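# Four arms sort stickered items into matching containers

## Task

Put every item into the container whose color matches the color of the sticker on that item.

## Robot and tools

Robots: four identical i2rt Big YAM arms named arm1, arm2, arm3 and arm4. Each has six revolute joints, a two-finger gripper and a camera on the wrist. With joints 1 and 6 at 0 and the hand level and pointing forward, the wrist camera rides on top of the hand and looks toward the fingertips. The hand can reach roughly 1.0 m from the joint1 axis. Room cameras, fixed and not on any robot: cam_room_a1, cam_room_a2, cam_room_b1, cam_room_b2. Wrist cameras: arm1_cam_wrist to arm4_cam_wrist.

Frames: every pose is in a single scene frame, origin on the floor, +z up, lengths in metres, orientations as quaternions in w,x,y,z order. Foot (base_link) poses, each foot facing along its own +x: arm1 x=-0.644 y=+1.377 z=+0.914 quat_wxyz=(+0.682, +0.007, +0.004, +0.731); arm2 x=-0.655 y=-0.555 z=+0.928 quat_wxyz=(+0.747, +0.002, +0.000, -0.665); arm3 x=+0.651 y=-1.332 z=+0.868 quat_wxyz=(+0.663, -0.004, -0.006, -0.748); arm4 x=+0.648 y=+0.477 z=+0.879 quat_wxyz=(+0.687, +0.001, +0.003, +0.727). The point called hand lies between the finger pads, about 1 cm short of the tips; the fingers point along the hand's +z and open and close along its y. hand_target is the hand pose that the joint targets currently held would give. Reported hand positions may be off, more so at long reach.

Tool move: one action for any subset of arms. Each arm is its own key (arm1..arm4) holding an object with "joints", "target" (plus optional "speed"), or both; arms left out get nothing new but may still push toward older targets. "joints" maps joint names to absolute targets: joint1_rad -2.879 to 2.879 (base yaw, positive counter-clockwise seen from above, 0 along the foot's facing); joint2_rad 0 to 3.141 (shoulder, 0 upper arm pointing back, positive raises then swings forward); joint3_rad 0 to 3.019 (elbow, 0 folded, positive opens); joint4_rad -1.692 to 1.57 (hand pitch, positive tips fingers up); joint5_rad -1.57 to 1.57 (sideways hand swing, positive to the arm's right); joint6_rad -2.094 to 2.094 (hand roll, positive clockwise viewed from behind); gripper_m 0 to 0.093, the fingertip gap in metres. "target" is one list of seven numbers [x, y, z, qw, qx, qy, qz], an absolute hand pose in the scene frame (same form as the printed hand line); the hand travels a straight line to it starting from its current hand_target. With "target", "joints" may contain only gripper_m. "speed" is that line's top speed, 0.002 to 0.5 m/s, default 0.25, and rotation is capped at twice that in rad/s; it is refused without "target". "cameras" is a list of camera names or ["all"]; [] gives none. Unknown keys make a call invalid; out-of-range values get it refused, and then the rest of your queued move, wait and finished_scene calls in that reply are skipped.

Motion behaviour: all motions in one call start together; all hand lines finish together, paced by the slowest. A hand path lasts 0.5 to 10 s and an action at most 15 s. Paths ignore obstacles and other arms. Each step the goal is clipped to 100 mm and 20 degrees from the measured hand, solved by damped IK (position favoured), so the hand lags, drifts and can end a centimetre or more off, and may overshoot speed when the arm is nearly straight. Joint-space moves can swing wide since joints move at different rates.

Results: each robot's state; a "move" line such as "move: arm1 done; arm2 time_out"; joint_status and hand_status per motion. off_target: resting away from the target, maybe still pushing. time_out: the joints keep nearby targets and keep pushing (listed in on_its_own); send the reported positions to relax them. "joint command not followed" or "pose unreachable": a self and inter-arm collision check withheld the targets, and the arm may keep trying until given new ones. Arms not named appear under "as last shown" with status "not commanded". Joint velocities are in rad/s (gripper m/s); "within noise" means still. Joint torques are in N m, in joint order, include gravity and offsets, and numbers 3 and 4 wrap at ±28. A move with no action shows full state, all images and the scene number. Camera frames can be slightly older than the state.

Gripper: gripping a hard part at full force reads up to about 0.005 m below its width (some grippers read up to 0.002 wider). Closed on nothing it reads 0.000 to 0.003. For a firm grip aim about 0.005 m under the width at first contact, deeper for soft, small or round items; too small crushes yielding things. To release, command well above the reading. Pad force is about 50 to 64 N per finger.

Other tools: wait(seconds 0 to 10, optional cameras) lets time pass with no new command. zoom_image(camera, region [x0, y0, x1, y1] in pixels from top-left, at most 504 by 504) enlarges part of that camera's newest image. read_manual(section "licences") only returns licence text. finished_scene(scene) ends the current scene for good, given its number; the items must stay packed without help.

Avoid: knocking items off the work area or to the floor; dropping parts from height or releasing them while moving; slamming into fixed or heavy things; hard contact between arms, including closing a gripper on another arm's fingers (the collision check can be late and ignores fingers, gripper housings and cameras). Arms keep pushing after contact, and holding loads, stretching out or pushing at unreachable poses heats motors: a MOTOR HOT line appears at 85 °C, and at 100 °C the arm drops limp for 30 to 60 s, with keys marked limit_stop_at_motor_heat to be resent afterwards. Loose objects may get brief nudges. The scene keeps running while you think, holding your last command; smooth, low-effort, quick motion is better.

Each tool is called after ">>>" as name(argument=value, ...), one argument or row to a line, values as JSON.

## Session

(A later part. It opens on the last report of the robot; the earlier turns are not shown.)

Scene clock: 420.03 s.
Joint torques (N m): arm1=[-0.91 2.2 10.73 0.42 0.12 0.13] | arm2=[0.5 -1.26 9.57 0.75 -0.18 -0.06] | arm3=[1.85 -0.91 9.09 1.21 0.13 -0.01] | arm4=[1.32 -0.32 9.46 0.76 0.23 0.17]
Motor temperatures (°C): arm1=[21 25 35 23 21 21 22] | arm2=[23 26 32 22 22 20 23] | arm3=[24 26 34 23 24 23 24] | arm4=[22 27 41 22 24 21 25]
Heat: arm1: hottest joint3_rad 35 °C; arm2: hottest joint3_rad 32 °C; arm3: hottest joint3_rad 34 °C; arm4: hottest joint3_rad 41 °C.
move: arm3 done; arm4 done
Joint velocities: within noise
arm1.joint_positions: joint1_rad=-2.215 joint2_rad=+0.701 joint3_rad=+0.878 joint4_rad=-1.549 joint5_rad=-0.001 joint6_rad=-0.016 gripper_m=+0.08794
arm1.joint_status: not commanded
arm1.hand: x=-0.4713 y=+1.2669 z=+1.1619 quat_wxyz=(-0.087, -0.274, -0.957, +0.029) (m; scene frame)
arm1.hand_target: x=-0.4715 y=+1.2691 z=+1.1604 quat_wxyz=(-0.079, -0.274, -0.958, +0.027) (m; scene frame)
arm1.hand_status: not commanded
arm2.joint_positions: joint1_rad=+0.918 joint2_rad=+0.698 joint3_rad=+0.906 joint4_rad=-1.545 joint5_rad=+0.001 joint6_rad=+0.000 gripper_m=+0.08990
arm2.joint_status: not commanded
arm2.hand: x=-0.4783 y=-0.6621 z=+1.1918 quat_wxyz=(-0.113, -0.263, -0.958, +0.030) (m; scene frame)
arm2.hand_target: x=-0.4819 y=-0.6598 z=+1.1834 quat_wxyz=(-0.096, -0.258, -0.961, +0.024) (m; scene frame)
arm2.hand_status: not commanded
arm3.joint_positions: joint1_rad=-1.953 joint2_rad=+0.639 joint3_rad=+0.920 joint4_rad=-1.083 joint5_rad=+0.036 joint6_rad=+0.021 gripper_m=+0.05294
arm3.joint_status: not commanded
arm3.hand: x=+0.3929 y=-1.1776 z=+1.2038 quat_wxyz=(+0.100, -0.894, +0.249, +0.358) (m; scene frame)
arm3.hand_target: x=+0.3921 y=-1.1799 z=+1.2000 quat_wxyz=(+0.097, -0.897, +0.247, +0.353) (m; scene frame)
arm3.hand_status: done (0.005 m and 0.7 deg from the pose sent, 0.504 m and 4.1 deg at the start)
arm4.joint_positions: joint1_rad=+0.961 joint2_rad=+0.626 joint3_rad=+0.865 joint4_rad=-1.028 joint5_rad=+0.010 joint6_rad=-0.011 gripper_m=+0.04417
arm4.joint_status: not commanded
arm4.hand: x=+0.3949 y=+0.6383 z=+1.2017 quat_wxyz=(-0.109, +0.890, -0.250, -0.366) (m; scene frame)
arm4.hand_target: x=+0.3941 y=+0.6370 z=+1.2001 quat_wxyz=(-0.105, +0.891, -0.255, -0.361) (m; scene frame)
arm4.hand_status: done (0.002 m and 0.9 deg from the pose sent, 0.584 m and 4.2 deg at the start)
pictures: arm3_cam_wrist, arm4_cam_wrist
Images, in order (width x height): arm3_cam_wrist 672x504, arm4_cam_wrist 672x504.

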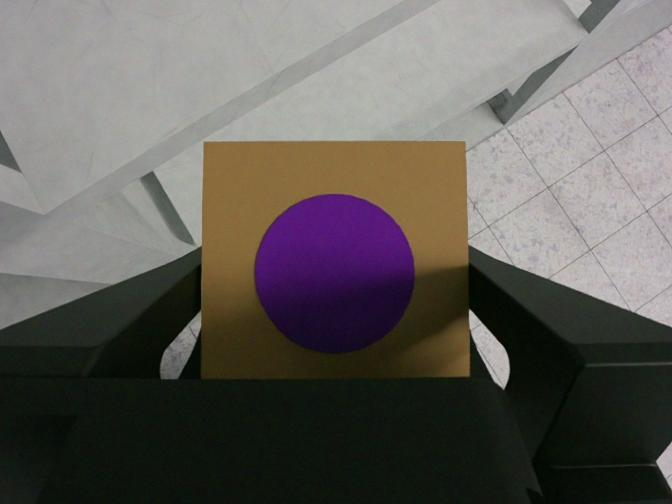

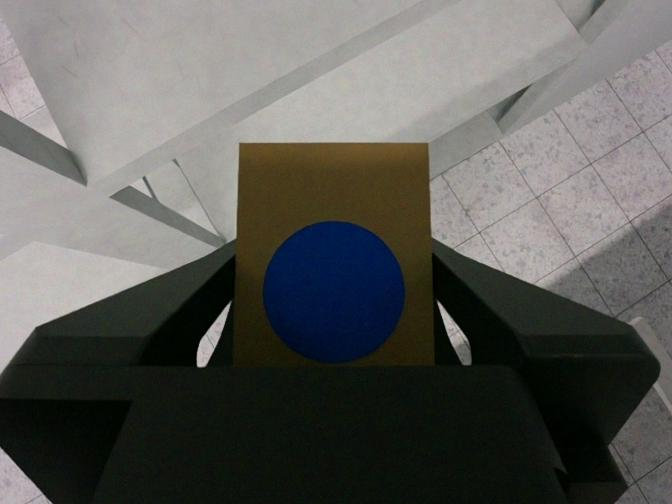

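>>> move(
  arm3={"joints":{"joint2_rad":0.55,"joint3_rad":1.5,"joint4_rad":-1.5}},
  arm4={"joints":{"joint1_rad":-1.948,"joint2_rad":1.016,"joint3_rad":0.726,"joint4_rad":-0.513,"joint5_rad":0,"joint6_rad":0}},
)

>>> move(
  arm3={"joints":{"joint1_rad":0.0,"joint5_rad":0,"joint6_rad":0}},
  cameras=["arm4_cam_wrist"],
)

>>> move(
  arm3={"joints":{"joint1_rad":1.82,"joint2_rad":1.016,"joint3_rad":0.726,"joint4_rad":-0.58}},
  cameras=["arm3_cam_wrist","arm4_cam_wrist","cam_room_a1","cam_room_a2"],
)

Scene clock: 432.13 s.
Joint torques (N m): arm1=[-0.85 1.73 10.76 0.5 0.07 0.15] | arm2=[0.56 -1.26 9.57 0.7 -0.17 -0.07] | arm3=[2.02 4.25 9.51 1.44 0.12 -0.01] | arm4=[0.5 -7.36 9.69 1.48 0.01 0.14]
Motor temperatures (°C): arm1=[21 25 35 23 21 21 22] | arm2=[23 26 31 22 22 20 23] | arm3=[24 26 33 23 24 23 24] | arm4=[22 26 41 22 24 21 26]
Heat: arm1: hottest joint3_rad 35 °C; arm2: hottest joint3_rad 31 °C; arm3: hottest joint3_rad 33 °C; arm4: hottest joint3_rad 41 °C.
move: arm3 done; arm4 done
Joint velocities: within noise
arm1, arm2: as last shown
arm3.joint_positions: joint1_rad=-1.953 joint2_rad=+0.544 joint3_rad=+1.468 joint4_rad=-1.496 joint5_rad=+0.036 joint6_rad=+0.021 gripper_m=+0.05294
arm3.joint_status: all done
arm3.hand: x=+0.5033 y=-1.2355 z=+1.4213 quat_wxyz=(+0.124, -0.847, +0.239, +0.459) (m; scene frame)
arm3.hand_target: x=+0.5057 y=-1.2379 z=+1.4335 quat_wxyz=(+0.124, -0.842, +0.236, +0.469) (m; scene frame)
arm3.hand_status: not commanded
arm4.joint_positions: joint1_rad=-1.950 joint2_rad=+1.024 joint3_rad=+0.714 joint4_rad=-0.522 joint5_rad=+0.002 joint6_rad=-0.011 gripper_m=+0.04419
arm4.joint_status: all done
arm4.hand: x=+1.0408 y=+0.3461 z=+1.0672 quat_wxyz=(-0.354, -0.144, -0.922, +0.063) (m; scene frame)
arm4.hand_target: x=+1.0457 y=+0.3456 z=+1.0782 quat_wxyz=(-0.368, -0.147, -0.916, +0.062) (m; scene frame)
arm4.hand_status: not commanded
pictures: none

Scene clock: 434.10 s.
Joint torques (N m): arm1=[-1.08 1.79 10.91 0.36 0.1 0.12] | arm2=[0.5 -1.2 9.55 0.7 -0.18 -0.07] | arm3=[2.2 4.89 9.39 1.5 0.01 -0.12] | arm4=[1.08 -7.18 9.76 1.4 0.04 0.14]
Motor temperatures (°C): arm1=[21 25 35 23 21 21 22] | arm2=[23 26 31 22 22 20 23] | arm3=[24 26 33 23 24 23 24] | arm4=[22 26 41 22 24 21 26]
Heat: arm1: hottest joint3_rad 35 °C; arm2: hottest joint3_rad 31 °C; arm3: hottest joint3_rad 33 °C; arm4: hottest joint3_rad 41 °C.
move: arm3 done
Joint velocities: within noise
arm1, arm2, arm4: as last shown
arm3.joint_positions: joint1_rad=-0.011 joint2_rad=+0.544 joint3_rad=+1.468 joint4_rad=-1.496 joint5_rad=+0.000 joint6_rad=+0.007 gripper_m=+0.05295
arm3.joint_status: all done
arm3.hand: x=+0.6272 y=-1.4940 z=+1.4249 quat_wxyz=(-0.322, -0.660, -0.574, +0.363) (m; scene frame)
arm3.hand_target: x=+0.6296 y=-1.4907 z=+1.4371 quat_wxyz=(-0.329, -0.651, -0.576, +0.369) (m; scene frame)
arm3.hand_status: not commanded
pictures: arm4_cam_wrist
Images, in order (width x height): arm4_cam_wrist 672x504.

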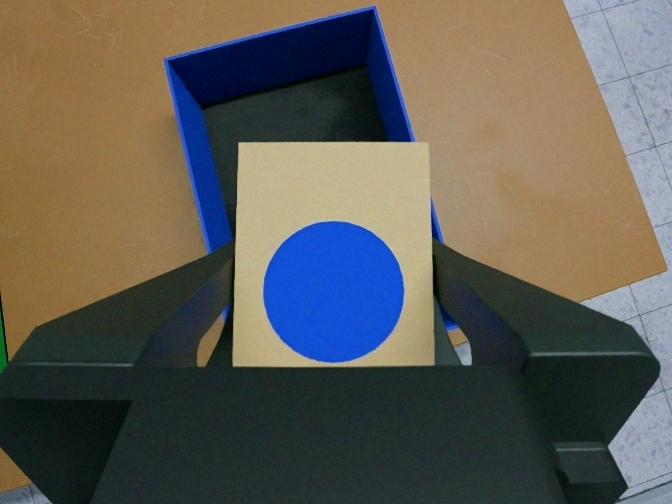

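Scene clock: 436.00 s.
Joint torques (N m): arm1=[-0.91 1.79 10.82 0.36 0.12 0.12] | arm2=[0.5 -1.2 9.59 0.73 -0.18 -0.07] | arm3=[1.61 -7.53 8.9 1.95 0.11 -0.11] | arm4=[0.91 -7.82 9.76 1.55 0 0.16]
Motor temperatures (°C): arm1=[21 25 35 23 21 21 22] | arm2=[23 26 31 22 22 20 23] | arm3=[24 26 33 23 24 23 24] | arm4=[22 26 41 22 24 21 26]
Heat: arm1: hottest joint3_rad 35 °C; arm2: hottest joint3_rad 31 °C; arm3: hottest joint3_rad 33 °C; arm4: hottest joint3_rad 41 °C.
move: arm3 done
Joint velocities: within noise
arm1, arm2, arm4: as last shown
arm3.joint_positions: joint1_rad=+1.812 joint2_rad=+1.025 joint3_rad=+0.730 joint4_rad=-0.595 joint5_rad=-0.002 joint6_rad=+0.006 gripper_m=+0.05296
arm3.joint_status: all done
arm3.hand: x=+1.0527 y=-1.2804 z=+1.0531 quat_wxyz=(-0.333, +0.057, -0.941, -0.016) (m; scene frame)
arm3.hand_target: x=+1.0536 y=-1.2775 z=+1.0568 quat_wxyz=(-0.343, +0.063, -0.937, -0.016) (m; scene frame)
arm3.hand_status: not commanded
pictures: arm3_cam_wrist, arm4_cam_wrist, cam_room_a1, cam_room_a2
Images, in order (width x height): arm3_cam_wrist 672x504, arm4_cam_wrist 672x504, cam_room_a1 672x504, cam_room_a2 672x504.

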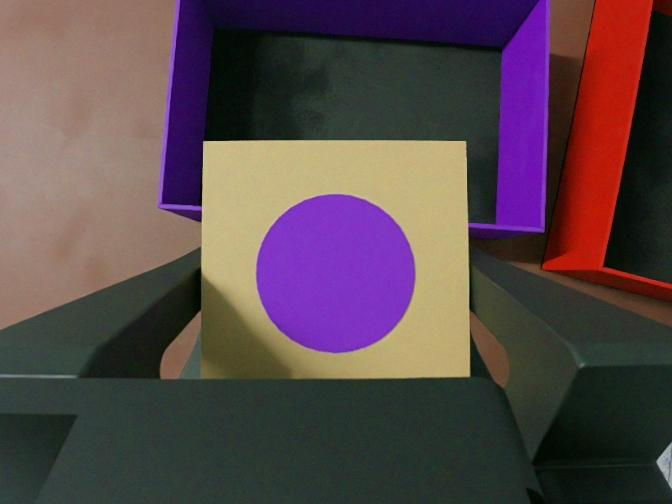

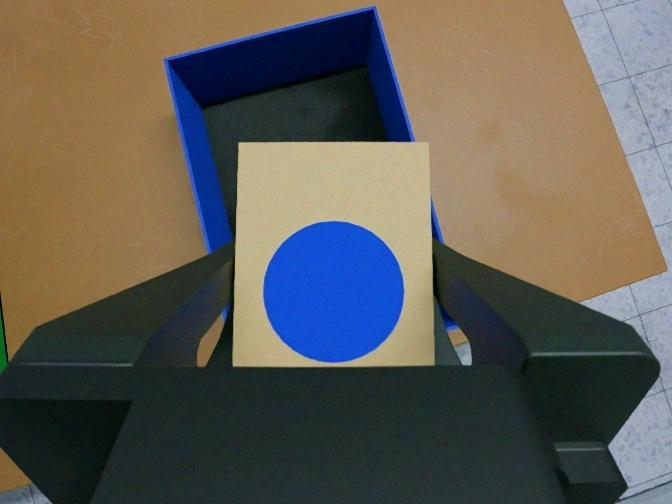

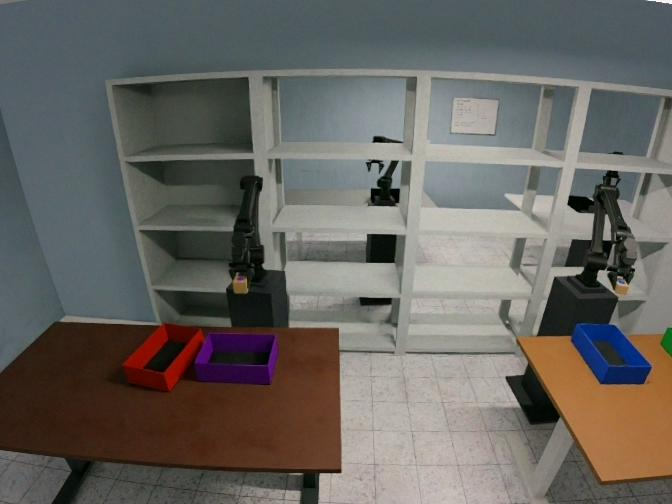

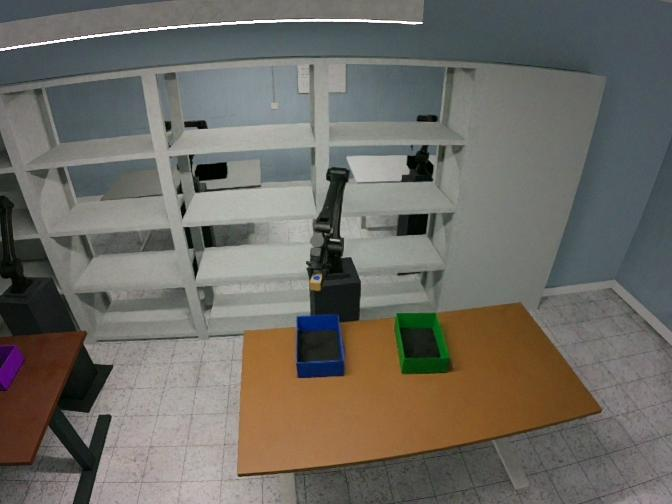

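>>> move(
  arm3={"target":[1.177,-1.275,0.84,0.3579,-0.0505,0.9322,0.0194],"speed":0.25},
  arm4={"target":[1.107,0.34,0.84,0.3866,0.1329,0.9108,-0.0564],"speed":0.25},
  cameras=["arm3_cam_wrist","arm4_cam_wrist","cam_room_a1","cam_room_a2"],
)

Scene clock: 452.00 s.
Joint torques (N m): arm1=[-0.67 1.61 10.69 0.32 0.09 0.13] | arm2=[0.5 -1.26 9.52 0.72 -0.17 -0.07] | arm3=[0.03 -15.21 7.9 2.02 -0.07 -0.05] | arm4=[1.38 -12.81 5.11 1.81 -0.05 0.13]
Motor temperatures (°C): arm1=[21 25 35 23 21 21 22] | arm2=[23 25 31 22 22 20 23] | arm3=[24 26 32 23 24 23 24] | arm4=[22 25 40 22 24 21 26]
Heat: arm1: hottest joint3_rad 35 °C; arm2: hottest joint3_rad 31 °C; arm3: hottest joint3_rad 32 °C; arm4: hottest joint3_rad 40 °C.
move: arm3 off_target; arm4 off_target
Joint velocities: within noise
arm1, arm2: as last shown
arm3.joint_positions: joint1_rad=+1.811 joint2_rad=+1.791 joint3_rad=+0.710 joint4_rad=+0.182 joint5_rad=-0.010 joint6_rad=+0.006 gripper_m=+0.05296
arm3.joint_status: not commanded
arm3.hand: x=+1.1523 y=-1.2706 z=+0.8213 quat_wxyz=(-0.329, +0.058, -0.942, -0.019) (m; scene frame)
arm3.hand_target: x=+1.1759 y=-1.2752 z=+0.8407 quat_wxyz=(-0.358, +0.051, -0.932, -0.019) (m; scene frame)
arm3.hand_status: off_target (0.031 m and 3.6 deg from the pose sent, 0.247 m and 3.1 deg at the start)
arm4.joint_positions: joint1_rad=-1.925 joint2_rad=+1.766 joint3_rad=+0.547 joint4_rad=+0.409 joint5_rad=-0.001 joint6_rad=-0.009 gripper_m=+0.04419
arm4.joint_status: not commanded
arm4.hand: x=+1.0918 y=+0.3404 z=+0.8281 quat_wxyz=(-0.365, -0.133, -0.920, +0.058) (m; scene frame)
arm4.hand_target: x=+1.1066 y=+0.3401 z=+0.8402 quat_wxyz=(-0.387, -0.133, -0.911, +0.056) (m; scene frame)
arm4.hand_status: off_target (0.019 m and 2.7 deg from the pose sent, 0.237 m and 4.2 deg at the start)
pictures: arm3_cam_wrist, arm4_cam_wrist, cam_room_a1, cam_room_a2
Images, in order (width x height): arm3_cam_wrist 672x504, arm4_cam_wrist 672x504, cam_room_a1 672x504, cam_room_a2 672x504.

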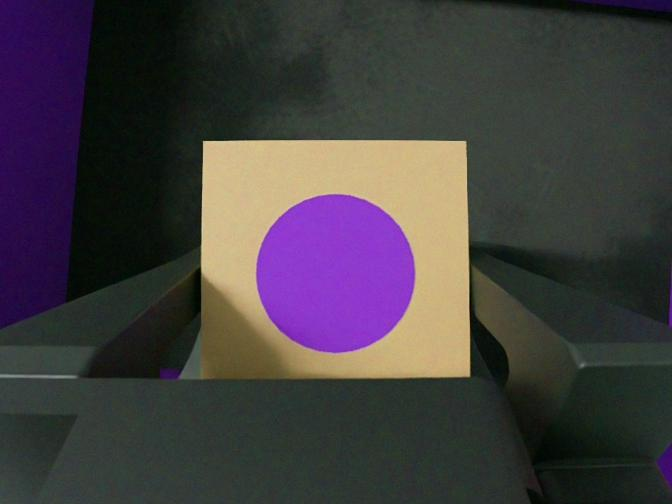

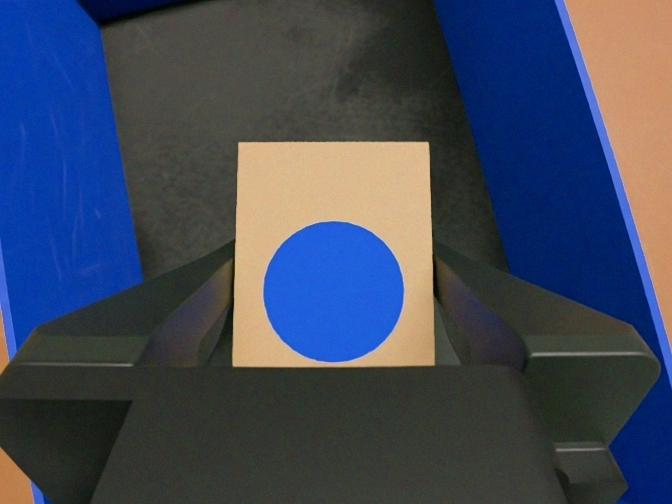

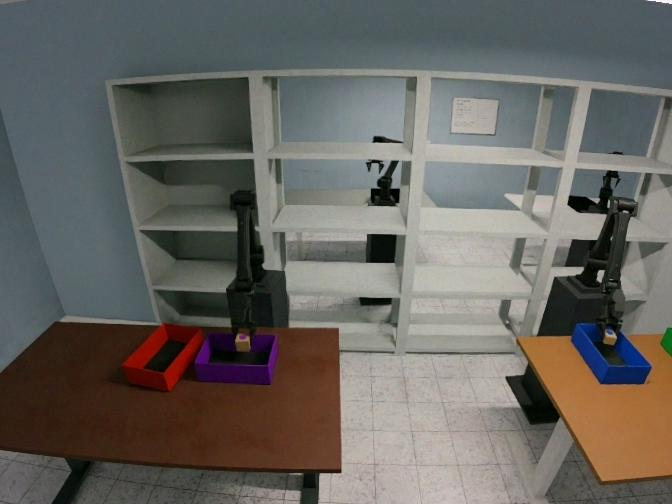

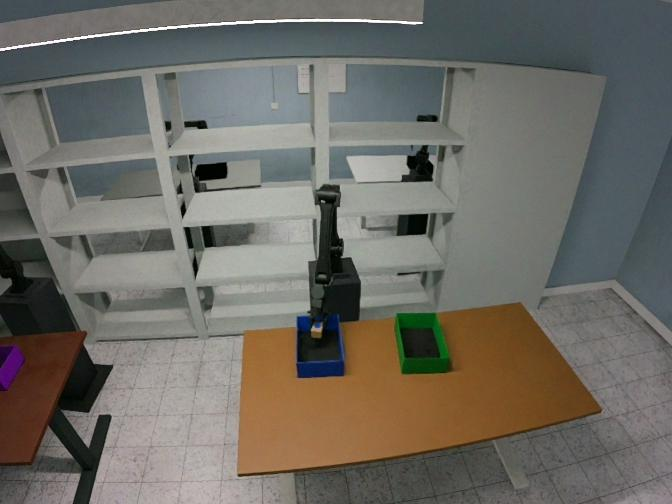

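>>> move(
  arm3={"target":[1.20,-1.277,0.795,0.3579,-0.0505,0.9322,0.0194],"speed":0.12},
  arm4={"target":[1.12,0.34,0.78,0.3866,0.1329,0.9108,-0.0564],"speed":0.12},
  cameras=["arm3_cam_wrist","arm4_cam_wrist"],
)

Scene clock: 458.47 s.
Joint torques (N m): arm1=[-0.67 1.85 10.74 0.42 0.13 0.08] | arm2=[0.5 -1.32 9.57 0.7 -0.18 -0.06] | arm3=[-0.03 -15.74 7.06 2.07 -0.06 -0.12] | arm4=[1.2 -13.04 3.88 1.87 0.22 0.19]
Motor temperatures (°C): arm1=[21 25 35 23 21 21 22] | arm2=[23 25 31 22 22 20 23] | arm3=[24 26 32 23 24 23 24] | arm4=[22 25 38 22 24 21 26]
Heat: arm1: hottest joint3_rad 35 °C; arm2: hottest joint3_rad 31 °C; arm3: hottest joint3_rad 32 °C; arm4: hottest joint3_rad 38 °C.
move: arm3 off_target; arm4 off_target
Joint velocities: within noise
arm1, arm2: as last shown
arm3.joint_positions: joint1_rad=+1.802 joint2_rad=+1.940 joint3_rad=+0.779 joint4_rad=+0.277 joint5_rad=-0.016 joint6_rad=+0.007 gripper_m=+0.05296
arm3.joint_status: not commanded
arm3.hand: x=+1.1792 y=-1.2719 z=+0.7847 quat_wxyz=(-0.336, +0.054, -0.940, -0.021) (m; scene frame)
arm3.hand_target: x=+1.1992 y=-1.2773 z=+0.7956 quat_wxyz=(-0.358, +0.050, -0.932, -0.019) (m; scene frame)
arm3.hand_status: off_target (0.024 m and 2.6 deg from the pose sent, 0.055 m and 3.6 deg at the start)
arm4.joint_positions: joint1_rad=-1.914 joint2_rad=+1.979 joint3_rad=+0.594 joint4_rad=+0.587 joint5_rad=+0.000 joint6_rad=-0.004 gripper_m=+0.04419
arm4.joint_status: not commanded
arm4.hand: x=+1.1060 y=+0.3412 z=+0.7754 quat_wxyz=(-0.371, -0.130, -0.918, +0.057) (m; scene frame)
arm4.hand_target: x=+1.1196 y=+0.3401 z=+0.7803 quat_wxyz=(-0.386, -0.133, -0.911, +0.056) (m; scene frame)
arm4.hand_status: off_target (0.015 m and 2.0 deg from the pose sent, 0.056 m and 2.7 deg at the start)
pictures: arm3_cam_wrist, arm4_cam_wrist
Images, in order (width x height): arm3_cam_wrist 672x504, arm4_cam_wrist 672x504.

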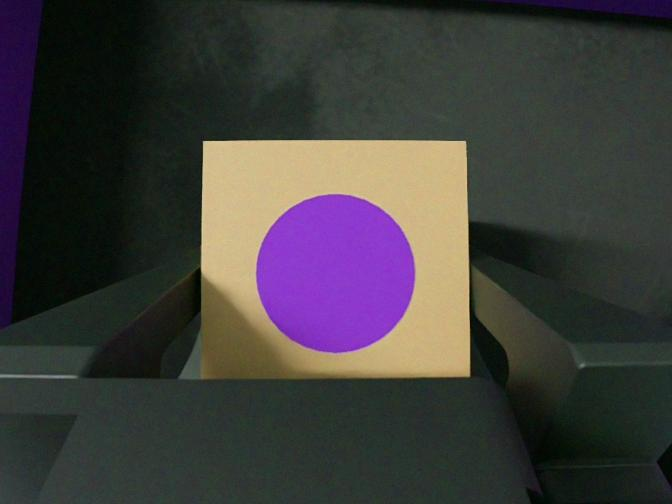

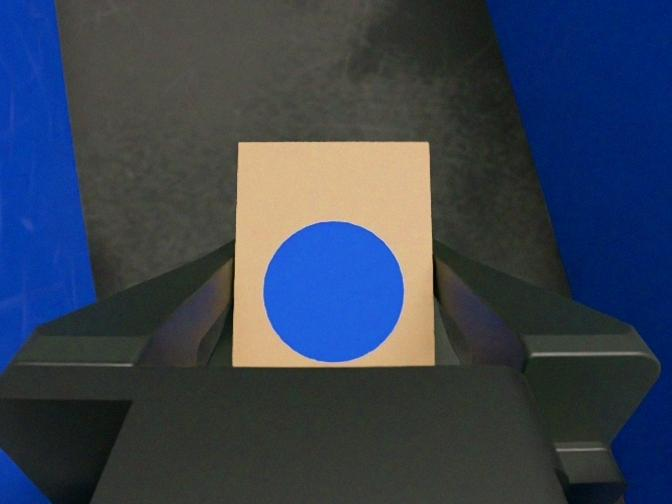

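>>> move(
  arm3={"target":[1.20,-1.277,0.78,0.3579,-0.0505,0.9322,0.0194],"speed":0.05},
  arm4={"target":[1.12,0.34,0.768,0.3866,0.1329,0.9108,-0.0564],"speed":0.05},
)

>>> move(
  arm3={"target":[1.20,-1.277,0.773,0.3579,-0.0505,0.9322,0.0194],"speed":0.05},
  arm4={"target":[1.12,0.34,0.761,0.3866,0.1329,0.9108,-0.0564],"speed":0.05},
)

>>> move(
  arm3={"target":[1.20,-1.277,0.766,0.3579,-0.0505,0.9322,0.0194],"speed":0.05},
  arm4={"target":[1.12,0.34,0.754,0.3866,0.1329,0.9108,-0.0564],"speed":0.05},
  cameras=["arm3_cam_wrist","arm4_cam_wrist"],
)

Scene clock: 464.97 s.
Joint torques (N m): arm1=[-0.73 1.38 10.76 0.38 0.11 0.11] | arm2=[0.44 -1.38 9.59 0.73 -0.17 -0.07] | arm3=[0.09 -15.03 6.45 2.03 -0.05 -0.11] | arm4=[1.08 -13.04 3.75 1.88 0.22 0.19]
Motor temperatures (°C): arm1=[21 25 35 23 21 21 22] | arm2=[23 25 31 22 22 20 23] | arm3=[24 26 31 23 24 23 25] | arm4=[22 25 37 22 24 21 26]
Heat: arm1: hottest joint3_rad 35 °C; arm2: hottest joint3_rad 31 °C; arm3: hottest joint3_rad 31 °C; arm4: hottest joint3_rad 37 °C.
move: arm3 off_target; arm4 off_target
Joint velocities: within noise
arm1, arm2: as last shown
arm3.joint_positions: joint1_rad=+1.802 joint2_rad=+1.974 joint3_rad=+0.789 joint4_rad=+0.319 joint5_rad=-0.016 joint6_rad=+0.007 gripper_m=+0.05296
arm3.joint_status: not commanded
arm3.hand: x=+1.1846 y=-1.2714 z=+0.7764 quat_wxyz=(-0.344, +0.054, -0.937, -0.021) (m; scene frame)
arm3.hand_target: x=+1.1996 y=-1.2771 z=+0.7804 quat_wxyz=(-0.358, +0.051, -0.932, -0.019) (m; scene frame)
arm3.hand_status: off_target (0.017 m and 1.7 deg from the pose sent, 0.022 m and 2.7 deg at the start)
arm4.joint_positions: joint1_rad=-1.914 joint2_rad=+2.014 joint3_rad=+0.602 joint4_rad=+0.623 joint5_rad=+0.000 joint6_rad=-0.004 gripper_m=+0.04419
arm4.joint_status: not commanded
arm4.hand: x=+1.1085 y=+0.3405 z=+0.7678 quat_wxyz=(-0.375, -0.130, -0.916, +0.057) (m; scene frame)
arm4.hand_target: x=+1.1197 y=+0.3401 z=+0.7683 quat_wxyz=(-0.387, -0.133, -0.911, +0.056) (m; scene frame)
arm4.hand_status: off_target (0.012 m and 1.5 deg from the pose sent, 0.016 m and 2.0 deg at the start)
pictures: none

Scene clock: 465.93 s.
Joint torques (N m): arm1=[-0.79 1.96 10.59 0.31 0.13 0.1] | arm2=[0.5 -1.49 9.59 0.73 -0.18 -0.06] | arm3=[0.21 -15.09 6.32 1.96 -0.04 -0.11] | arm4=[1.08 -13.22 3.64 1.95 0.2 0.17]
Motor temperatures (°C): arm1=[21 25 35 23 21 21 22] | arm2=[23 25 31 22 22 20 23] | arm3=[24 26 31 23 24 23 25] | arm4=[22 25 37 22 24 21 26]
Heat: arm1: hottest joint3_rad 35 °C; arm2: hottest joint3_rad 31 °C; arm3: hottest joint3_rad 31 °C; arm4: hottest joint3_rad 37 °C.
move: arm3 off_target; arm4 off_target
Joint velocities: within noise
arm1, arm2: as last shown
arm3.joint_positions: joint1_rad=+1.802 joint2_rad=+1.995 joint3_rad=+0.791 joint4_rad=+0.337 joint5_rad=-0.016 joint6_rad=+0.007 gripper_m=+0.05296
arm3.joint_status: not commanded
arm3.hand: x=+1.1847 y=-1.2715 z=+0.7695 quat_wxyz=(-0.344, +0.054, -0.937, -0.021) (m; scene frame)
arm3.hand_target: x=+1.1996 y=-1.2771 z=+0.7734 quat_wxyz=(-0.358, +0.051, -0.932, -0.019) (m; scene frame)
arm3.hand_status: off_target (0.017 m and 1.7 deg from the pose sent, 0.017 m and 1.8 deg at the start)
arm4.joint_positions: joint1_rad=-1.914 joint2_rad=+2.037 joint3_rad=+0.608 joint4_rad=+0.643 joint5_rad=+0.000 joint6_rad=-0.004 gripper_m=+0.04419
arm4.joint_status: not commanded
arm4.hand: x=+1.1095 y=+0.3402 z=+0.7619 quat_wxyz=(-0.376, -0.130, -0.916, +0.057) (m; scene frame)
arm4.hand_target: x=+1.1198 y=+0.3401 z=+0.7613 quat_wxyz=(-0.387, -0.133, -0.911, +0.056) (m; scene frame)
arm4.hand_status: off_target (0.011 m and 1.3 deg from the pose sent, 0.013 m and 1.5 deg at the start)
pictures: none

Scene clock: 466.90 s.
Joint torques (N m): arm1=[-0.67 1.67 10.78 0.4 0.12 0.15] | arm2=[0.56 -1.32 9.54 0.69 -0.18 -0.06] | arm3=[0.15 -14.8 6.04 1.94 -0.03 -0.11] | arm4=[1.03 -12.92 3.33 1.94 0.23 0.16]
Motor temperatures (°C): arm1=[21 25 35 23 21 21 22] | arm2=[23 25 31 22 22 20 23] | arm3=[24 26 31 23 24 23 25] | arm4=[22 25 36 22 24 21 26]
Heat: arm1: hottest joint3_rad 35 °C; arm2: hottest joint3_rad 31 °C; arm3: hottest joint3_rad 31 °C; arm4: hottest joint3_rad 36 °C.
move: arm3 off_target; arm4 done
Joint velocities: within noise
arm1.joint_positions: joint1_rad=-2.215 joint2_rad=+0.701 joint3_rad=+0.878 joint4_rad=-1.549 joint5_rad=-0.001 joint6_rad=-0.016 gripper_m=+0.08794
arm1.joint_status: not commanded
arm1.hand: x=-0.4713 y=+1.2669 z=+1.1619 quat_wxyz=(-0.087, -0.274, -0.957, +0.029) (m; scene frame)
arm1.hand_target: x=-0.4715 y=+1.2691 z=+1.1604 quat_wxyz=(-0.079, -0.274, -0.958, +0.027) (m; scene frame)
arm1.hand_status: not commanded
arm2.joint_positions: joint1_rad=+0.918 joint2_rad=+0.698 joint3_rad=+0.906 joint4_rad=-1.545 joint5_rad=+0.001 joint6_rad=+0.000 gripper_m=+0.08990
arm2.joint_status: not commanded
arm2.hand: x=-0.4783 y=-0.6621 z=+1.1918 quat_wxyz=(-0.113, -0.263, -0.958, +0.030) (m; scene frame)
arm2.hand_target: x=-0.4819 y=-0.6598 z=+1.1834 quat_wxyz=(-0.096, -0.258, -0.961, +0.024) (m; scene frame)
arm2.hand_status: not commanded
arm3.joint_positions: joint1_rad=+1.802 joint2_rad=+2.011 joint3_rad=+0.796 joint4_rad=+0.356 joint5_rad=-0.016 joint6_rad=+0.007 gripper_m=+0.05296
arm3.joint_status: not commanded
arm3.hand: x=+1.1871 y=-1.2713 z=+0.7655 quat_wxyz=(-0.348, +0.054, -0.936, -0.021) (m; scene frame)
arm3.hand_target: x=+1.1995 y=-1.2771 z=+0.7661 quat_wxyz=(-0.358, +0.051, -0.932, -0.019) (m; scene frame)
arm3.hand_status: off_target (0.014 m and 1.3 deg from the pose sent, 0.017 m and 1.7 deg at the start)
arm4.joint_positions: joint1_rad=-1.914 joint2_rad=+2.062 joint3_rad=+0.614 joint4_rad=+0.663 joint5_rad=+0.001 joint6_rad=-0.004 gripper_m=+0.04419
arm4.joint_status: not commanded
arm4.hand: x=+1.1100 y=+0.3399 z=+0.7553 quat_wxyz=(-0.377, -0.130, -0.915, +0.058) (m; scene frame)
arm4.hand_target: x=+1.1198 y=+0.3401 z=+0.7542 quat_wxyz=(-0.386, -0.133, -0.911, +0.056) (m; scene frame)
arm4.hand_status: done (0.010 m and 1.3 deg from the pose sent, 0.013 m and 1.4 deg at the start)
pictures: arm3_cam_wrist, arm4_cam_wrist
Images, in order (width x height): arm3_cam_wrist 672x504, arm4_cam_wrist 672x504.

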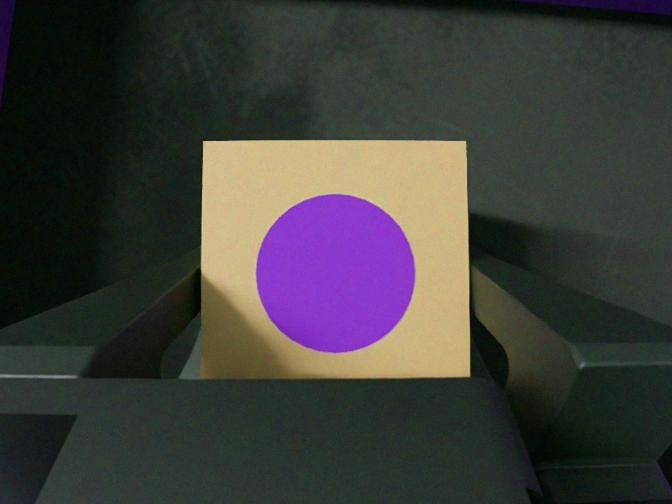

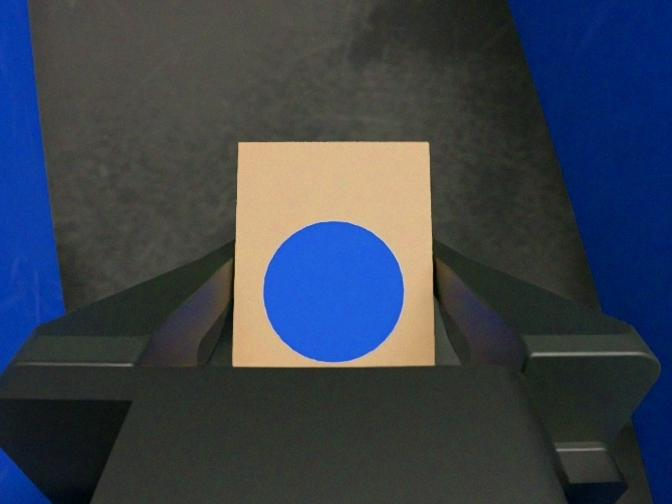

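>>> move(
  arm3={"target":[1.20,-1.277,0.758,0.3579,-0.0505,0.9322,0.0194],"speed":0.05},
  arm4={"target":[1.12,0.34,0.746,0.3866,0.1329,0.9108,-0.0564],"speed":0.05},
)

>>> move(
  arm3={"target":[1.20,-1.277,0.750,0.3579,-0.0505,0.9322,0.0194],"speed":0.05},
  arm4={"target":[1.12,0.34,0.739,0.3866,0.1329,0.9108,-0.0564],"speed":0.05},
)

>>> wait(
  seconds=0.1,
  cameras=["arm3_cam_wrist","arm4_cam_wrist"],
)

Scene clock: 472.90 s.
Joint torques (N m): arm1=[-1.2 1.9 10.77 0.35 0.05 0.16] | arm2=[0.5 -1.38 9.61 0.7 -0.18 -0.06] | arm3=[0.03 -14.68 5.57 1.84 -0.03 -0.11] | arm4=[1.32 -13.39 3.04 1.96 0.23 0.17]
Motor temperatures (°C): arm1=[21 25 35 23 21 21 22] | arm2=[23 25 31 22 22 20 23] | arm3=[24 26 31 23 24 23 25] | arm4=[22 25 35 22 24 21 26]
Heat: arm1: hottest joint3_rad 35 °C; arm2: hottest joint3_rad 31 °C; arm3: hottest joint3_rad 31 °C; arm4: hottest joint3_rad 35 °C.
move: arm3 off_target; arm4 done
Joint velocities: within noise
arm1, arm2: as last shown
arm3.joint_positions: joint1_rad=+1.802 joint2_rad=+2.030 joint3_rad=+0.805 joint4_rad=+0.378 joint5_rad=-0.016 joint6_rad=+0.007 gripper_m=+0.05296
arm3.joint_status: not commanded
arm3.hand: x=+1.1918 y=-1.2708 z=+0.7618 quat_wxyz=(-0.353, +0.054, -0.934, -0.022) (m; scene frame)
arm3.hand_target: x=+1.1997 y=-1.2771 z=+0.7581 quat_wxyz=(-0.358, +0.051, -0.932, -0.019) (m; scene frame)
arm3.hand_status: off_target (0.011 m and 0.7 deg from the pose sent, 0.016 m and 1.3 deg at the start)
arm4.joint_positions: joint1_rad=-1.914 joint2_rad=+2.090 joint3_rad=+0.621 joint4_rad=+0.685 joint5_rad=+0.001 joint6_rad=-0.004 gripper_m=+0.04419
arm4.joint_status: not commanded
arm4.hand: x=+1.1105 y=+0.3397 z=+0.7476 quat_wxyz=(-0.377, -0.130, -0.915, +0.058) (m; scene frame)
arm4.hand_target: x=+1.1197 y=+0.3401 z=+0.7462 quat_wxyz=(-0.386, -0.133, -0.911, +0.056) (m; scene frame)
arm4.hand_status: done (0.010 m and 1.3 deg from the pose sent, 0.014 m and 1.3 deg at the start)
pictures: none

Scene clock: 473.87 s.
Joint torques (N m): arm1=[-0.91 1.96 10.7 0.31 0.11 0.14] | arm2=[0.62 -1.32 9.57 0.72 -0.17 -0.06] | arm3=[0.32 -14.39 5.03 1.77 -0.03 -0.11] | arm4=[1.08 -13.16 2.95 1.84 0.19 0.19]
Motor temperatures (°C): arm1=[21 25 35 23 21 21 22] | arm2=[23 25 31 22 22 20 23] | arm3=[24 26 31 23 24 23 25] | arm4=[22 25 35 22 24 21 26]
Heat: arm1: hottest joint3_rad 35 °C; arm2: hottest joint3_rad 31 °C; arm3: hottest joint3_rad 31 °C; arm4: hottest joint3_rad 35 °C.
move: arm3 off_target; arm4 done
Joint velocities: arm1=[within noise] | arm2=[-0.044 0.005 0.012 0.007 0.037 0.051 -0.001] | arm3=[within noise] | arm4=[within noise]
arm1, arm2: as last shown
arm3.joint_positions: joint1_rad=+1.802 joint2_rad=+2.049 joint3_rad=+0.814 joint4_rad=+0.401 joint5_rad=-0.016 joint6_rad=+0.007 gripper_m=+0.05296
arm3.joint_status: not commanded
arm3.hand: x=+1.1963 y=-1.2704 z=+0.7584 quat_wxyz=(-0.359, +0.054, -0.932, -0.022) (m; scene frame)
arm3.hand_target: x=+1.1997 y=-1.2770 z=+0.7502 quat_wxyz=(-0.358, +0.051, -0.932, -0.019) (m; scene frame)
arm3.hand_status: off_target (0.011 m and 0.5 deg from the pose sent, 0.016 m and 0.7 deg at the start)
arm4.joint_positions: joint1_rad=-1.914 joint2_rad=+2.115 joint3_rad=+0.629 joint4_rad=+0.703 joint5_rad=+0.001 joint6_rad=-0.004 gripper_m=+0.04419
arm4.joint_status: not commanded
arm4.hand: x=+1.1113 y=+0.3395 z=+0.7410 quat_wxyz=(-0.378, -0.130, -0.915, +0.058) (m; scene frame)
arm4.hand_target: x=+1.1198 y=+0.3401 z=+0.7392 quat_wxyz=(-0.386, -0.133, -0.911, +0.056) (m; scene frame)
arm4.hand_status: done (0.009 m and 1.2 deg from the pose sent, 0.013 m and 1.3 deg at the start)
pictures: none

Scene clock: 473.97 s.
Joint torques (N m): arm1=[-1.49 2.2 10.88 0.4 0.11 0.1] | arm2=[0.5 -1.44 9.57 0.68 -0.18 -0.07] | arm3=[0.15 -14.51 5.07 1.74 -0.02 -0.11] | arm4=[1.38 -13.1 2.91 1.95 0.2 0.19]
Motor temperatures (°C): arm1=[21 25 35 23 21 21 22] | arm2=[23 25 31 22 22 20 23] | arm3=[24 26 31 23 24 23 25] | arm4=[22 25 35 22 24 21 26]
Heat: arm1: hottest joint3_rad 35 °C; arm2: hottest joint3_rad 31 °C; arm3: hottest joint3_rad 31 °C; arm4: hottest joint3_rad 35 °C.
Joint velocities: within noise
arm1.joint_positions: joint1_rad=-2.215 joint2_rad=+0.701 joint3_rad=+0.878 joint4_rad=-1.549 joint5_rad=-0.001 joint6_rad=-0.016 gripper_m=+0.08794
arm1.joint_status: not commanded
arm1.hand: x=-0.4713 y=+1.2669 z=+1.1619 quat_wxyz=(-0.087, -0.274, -0.957, +0.029) (m; scene frame)
arm1.hand_target: x=-0.4715 y=+1.2691 z=+1.1604 quat_wxyz=(-0.079, -0.274, -0.958, +0.027) (m; scene frame)
arm1.hand_status: not commanded
arm2.joint_positions: joint1_rad=+0.918 joint2_rad=+0.698 joint3_rad=+0.906 joint4_rad=-1.545 joint5_rad=+0.001 joint6_rad=+0.000 gripper_m=+0.08990
arm2.joint_status: not commanded
arm2.hand: x=-0.4783 y=-0.6621 z=+1.1918 quat_wxyz=(-0.113, -0.263, -0.958, +0.030) (m; scene frame)
arm2.hand_target: x=-0.4819 y=-0.6598 z=+1.1834 quat_wxyz=(-0.096, -0.258, -0.961, +0.024) (m; scene frame)
arm2.hand_status: not commanded
arm3.joint_positions: joint1_rad=+1.802 joint2_rad=+2.049 joint3_rad=+0.814 joint4_rad=+0.401 joint5_rad=-0.016 joint6_rad=+0.007 gripper_m=+0.05296
arm3.joint_status: not commanded
arm3.hand: x=+1.1963 y=-1.2704 z=+0.7584 quat_wxyz=(-0.359, +0.054, -0.932, -0.022) (m; scene frame)
arm3.hand_target: x=+1.1997 y=-1.2770 z=+0.7502 quat_wxyz=(-0.358, +0.051, -0.932, -0.019) (m; scene frame)
arm3.hand_status: off_target (0.011 m and 0.5 deg from the pose sent, 0.016 m and 0.7 deg at the start)
arm4.joint_positions: joint1_rad=-1.914 joint2_rad=+2.115 joint3_rad=+0.629 joint4_rad=+0.703 joint5_rad=+0.001 joint6_rad=-0.004 gripper_m=+0.04419
arm4.joint_status: not commanded
arm4.hand: x=+1.1113 y=+0.3395 z=+0.7410 quat_wxyz=(-0.378, -0.130, -0.915, +0.058) (m; scene frame)
arm4.hand_target: x=+1.1198 y=+0.3401 z=+0.7392 quat_wxyz=(-0.386, -0.133, -0.911, +0.056) (m; scene frame)
arm4.hand_status: done (0.009 m and 1.2 deg from the pose sent, 0.013 m and 1.3 deg at the start)
wait: 0.10 s; no rest
pictures: arm3_cam_wrist, arm4_cam_wrist
Images, in order (width x height): arm3_cam_wrist 672x504, arm4_cam_wrist 672x504.

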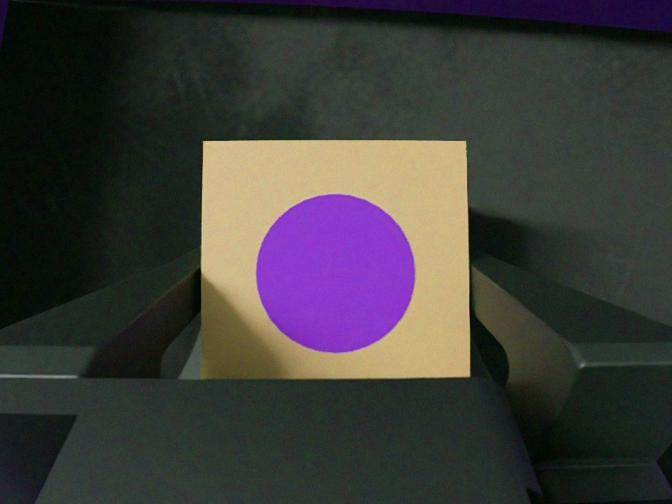

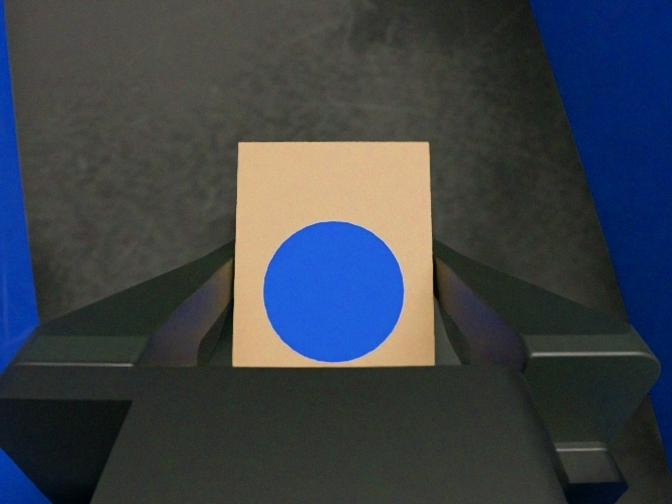

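>>> move(
  arm3={"target":[1.20,-1.277,0.741,0.3579,-0.0505,0.9322,0.0194],"speed":0.05},
  arm4={"target":[1.12,0.34,0.731,0.3866,0.1329,0.9108,-0.0564],"speed":0.05},
)

>>> move(
  arm3={"target":[1.20,-1.277,0.733,0.3579,-0.0505,0.9322,0.0194],"speed":0.05},
  arm4={"target":[1.12,0.34,0.724,0.3866,0.1329,0.9108,-0.0564],"speed":0.05},
  cameras=["arm3_cam_wrist","arm4_cam_wrist"],
)

Scene clock: 480.10 s.
Joint torques (N m): arm1=[-1.2 1.26 10.69 0.43 0.14 0.14] | arm2=[0.62 -1.32 9.57 0.72 -0.18 -0.07] | arm3=[0.26 -14.15 4.48 1.69 -0.02 -0.1] | arm4=[1.32 -12.57 2.71 1.8 0.21 0.18]
Motor temperatures (°C): arm1=[21 25 35 23 21 21 22] | arm2=[23 25 31 22 22 20 23] | arm3=[24 26 30 23 24 23 25] | arm4=[22 25 34 22 24 21 26]
Heat: arm1: hottest joint3_rad 35 °C; arm2: hottest joint3_rad 31 °C; arm3: hottest joint3_rad 30 °C; arm4: hottest joint3_rad 34 °C.
move: arm3 off_target; arm4 done
Joint velocities: within noise
arm1, arm2: as last shown
arm3.joint_positions: joint1_rad=+1.802 joint2_rad=+2.069 joint3_rad=+0.824 joint4_rad=+0.425 joint5_rad=-0.016 joint6_rad=+0.007 gripper_m=+0.05296
arm3.joint_status: not commanded
arm3.hand: x=+1.2014 y=-1.2699 z=+0.7547 quat_wxyz=(-0.366, +0.053, -0.929, -0.022) (m; scene frame)
arm3.hand_target: x=+1.1995 y=-1.2769 z=+0.7414 quat_wxyz=(-0.358, +0.050, -0.932, -0.019) (m; scene frame)
arm3.hand_status: off_target (0.016 m and 1.1 deg from the pose sent, 0.019 m and 0.5 deg at the start)
arm4.joint_positions: joint1_rad=-1.914 joint2_rad=+2.136 joint3_rad=+0.639 joint4_rad=+0.727 joint5_rad=+0.001 joint6_rad=-0.004 gripper_m=+0.04419
arm4.joint_status: not commanded
arm4.hand: x=+1.1151 y=+0.3383 z=+0.7375 quat_wxyz=(-0.384, -0.129, -0.913, +0.059) (m; scene frame)
arm4.hand_target: x=+1.1197 y=+0.3401 z=+0.7310 quat_wxyz=(-0.386, -0.133, -0.911, +0.056) (m; scene frame)
arm4.hand_status: done (0.008 m and 0.6 deg from the pose sent, 0.013 m and 1.2 deg at the start)
pictures: none

Scene clock: 481.07 s.
Joint torques (N m): arm1=[-0.97 1.2 10.71 0.31 0.11 0.11] | arm2=[0.56 -1.26 9.55 0.72 -0.17 -0.07] | arm3=[0.26 -13.39 4.4 1.46 -0.02 -0.1] | arm4=[1.03 -12.1 2.55 1.62 0.19 0.17]
Motor temperatures (°C): arm1=[21 25 35 23 21 21 22] | arm2=[23 25 31 22 22 20 23] | arm3=[24 26 30 23 24 23 25] | arm4=[22 25 34 22 24 21 26]
Heat: arm1: hottest joint3_rad 35 °C; arm2: hottest joint3_rad 31 °C; arm3: hottest joint3_rad 30 °C; arm4: hottest joint3_rad 34 °C.
move: arm3 off_target; arm4 off_target
Joint velocities: within noise
arm1, arm2: as last shown
arm3.joint_positions: joint1_rad=+1.802 joint2_rad=+2.081 joint3_rad=+0.829 joint4_rad=+0.448 joint5_rad=-0.016 joint6_rad=+0.007 gripper_m=+0.05296
arm3.joint_status: not commanded
arm3.hand: x=+1.2049 y=-1.2695 z=+0.7533 quat_wxyz=(-0.373, +0.053, -0.926, -0.023) (m; scene frame)
arm3.hand_target: x=+1.1992 y=-1.2769 z=+0.7337 quat_wxyz=(-0.358, +0.050, -0.932, -0.019) (m; scene frame)
arm3.hand_status: off_target (0.022 m and 1.9 deg from the pose sent, 0.023 m and 1.1 deg at the start)
arm4.joint_positions: joint1_rad=-1.914 joint2_rad=+2.148 joint3_rad=+0.647 joint4_rad=+0.752 joint5_rad=+0.001 joint6_rad=-0.004 gripper_m=+0.04419
arm4.joint_status: not commanded
arm4.hand: x=+1.1205 y=+0.3366 z=+0.7381 quat_wxyz=(-0.393, -0.129, -0.908, +0.060) (m; scene frame)
arm4.hand_target: x=+1.1194 y=+0.3401 z=+0.7243 quat_wxyz=(-0.386, -0.133, -0.911, +0.056) (m; scene frame)
arm4.hand_status: off_target (0.015 m and 1.0 deg from the pose sent, 0.014 m and 0.6 deg at the start)
pictures: arm3_cam_wrist, arm4_cam_wrist
Images, in order (width x height): arm3_cam_wrist 672x504, arm4_cam_wrist 672x504.

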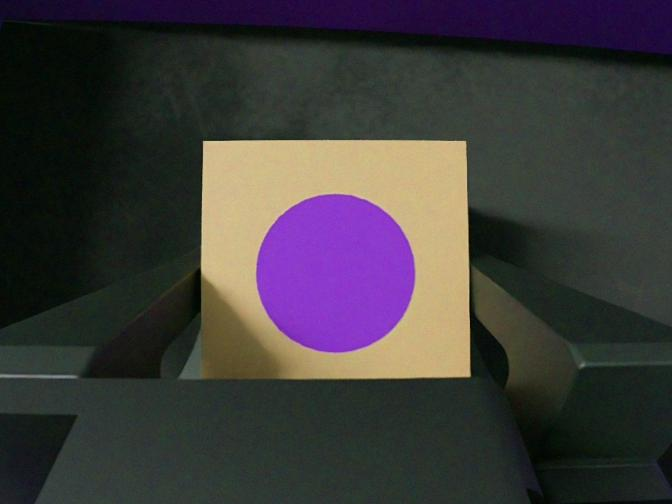

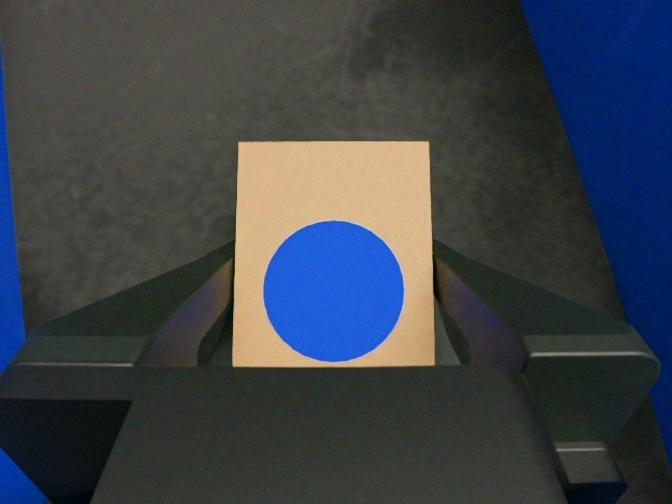

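>>> move(
  arm3={"joints":{"gripper_m":0.07}},
  arm4={"joints":{"gripper_m":0.062}},
  cameras=["arm3_cam_wrist","arm4_cam_wrist"],
)

Scene clock: 484.50 s.
Joint torques (N m): arm1=[-0.5 1.38 10.81 0.43 0.07 0.11] | arm2=[0.56 -1.38 9.59 0.72 -0.18 -0.07] | arm3=[0.32 -13.51 4.12 1.46 -0.02 -0.1] | arm4=[1.32 -12.28 2.39 1.39 0.2 0.21]
Motor temperatures (°C): arm1=[21 24 35 23 21 21 22] | arm2=[23 25 31 22 22 20 23] | arm3=[24 26 30 23 24 23 25] | arm4=[22 25 33 22 24 21 26]
Heat: arm1: hottest joint3_rad 35 °C; arm2: hottest joint3_rad 31 °C; arm3: hottest joint3_rad 30 °C; arm4: hottest joint3_rad 33 °C.
move: arm3 done; arm4 done
Joint velocities: within noise
arm1, arm2: as last shown
arm3.joint_positions: joint1_rad=+1.802 joint2_rad=+2.085 joint3_rad=+0.832 joint4_rad=+0.448 joint5_rad=-0.016 joint6_rad=+0.007 gripper_m=+0.06996
arm3.joint_status: all done
arm3.hand: x=+1.2057 y=-1.2694 z=+0.7523 quat_wxyz=(-0.373, +0.053, -0.926, -0.023) (m; scene frame)
arm3.hand_target: x=+1.1992 y=-1.2769 z=+0.7338 quat_wxyz=(-0.358, +0.051, -0.932, -0.019) (m; scene frame)
arm3.hand_status: not commanded
arm4.joint_positions: joint1_rad=-1.912 joint2_rad=+2.154 joint3_rad=+0.649 joint4_rad=+0.756 joint5_rad=+0.001 joint6_rad=-0.003 gripper_m=+0.06191
arm4.joint_status: all done
arm4.hand: x=+1.1209 y=+0.3375 z=+0.7365 quat_wxyz=(-0.393, -0.128, -0.909, +0.060) (m; scene frame)
arm4.hand_target: x=+1.1194 y=+0.3400 z=+0.7243 quat_wxyz=(-0.386, -0.133, -0.911, +0.056) (m; scene frame)
arm4.hand_status: not commanded
pictures: arm3_cam_wrist, arm4_cam_wrist
Images, in order (width x height): arm3_cam_wrist 672x504, arm4_cam_wrist 672x504.

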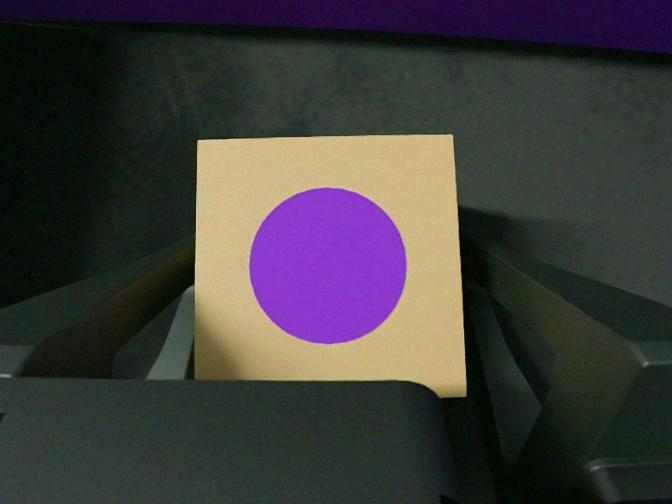

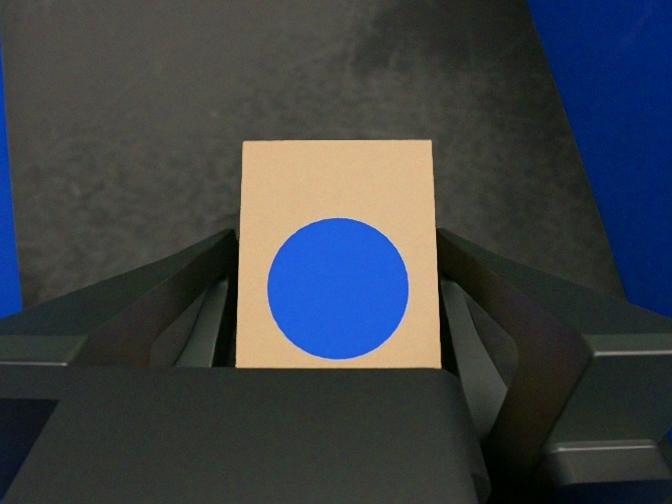

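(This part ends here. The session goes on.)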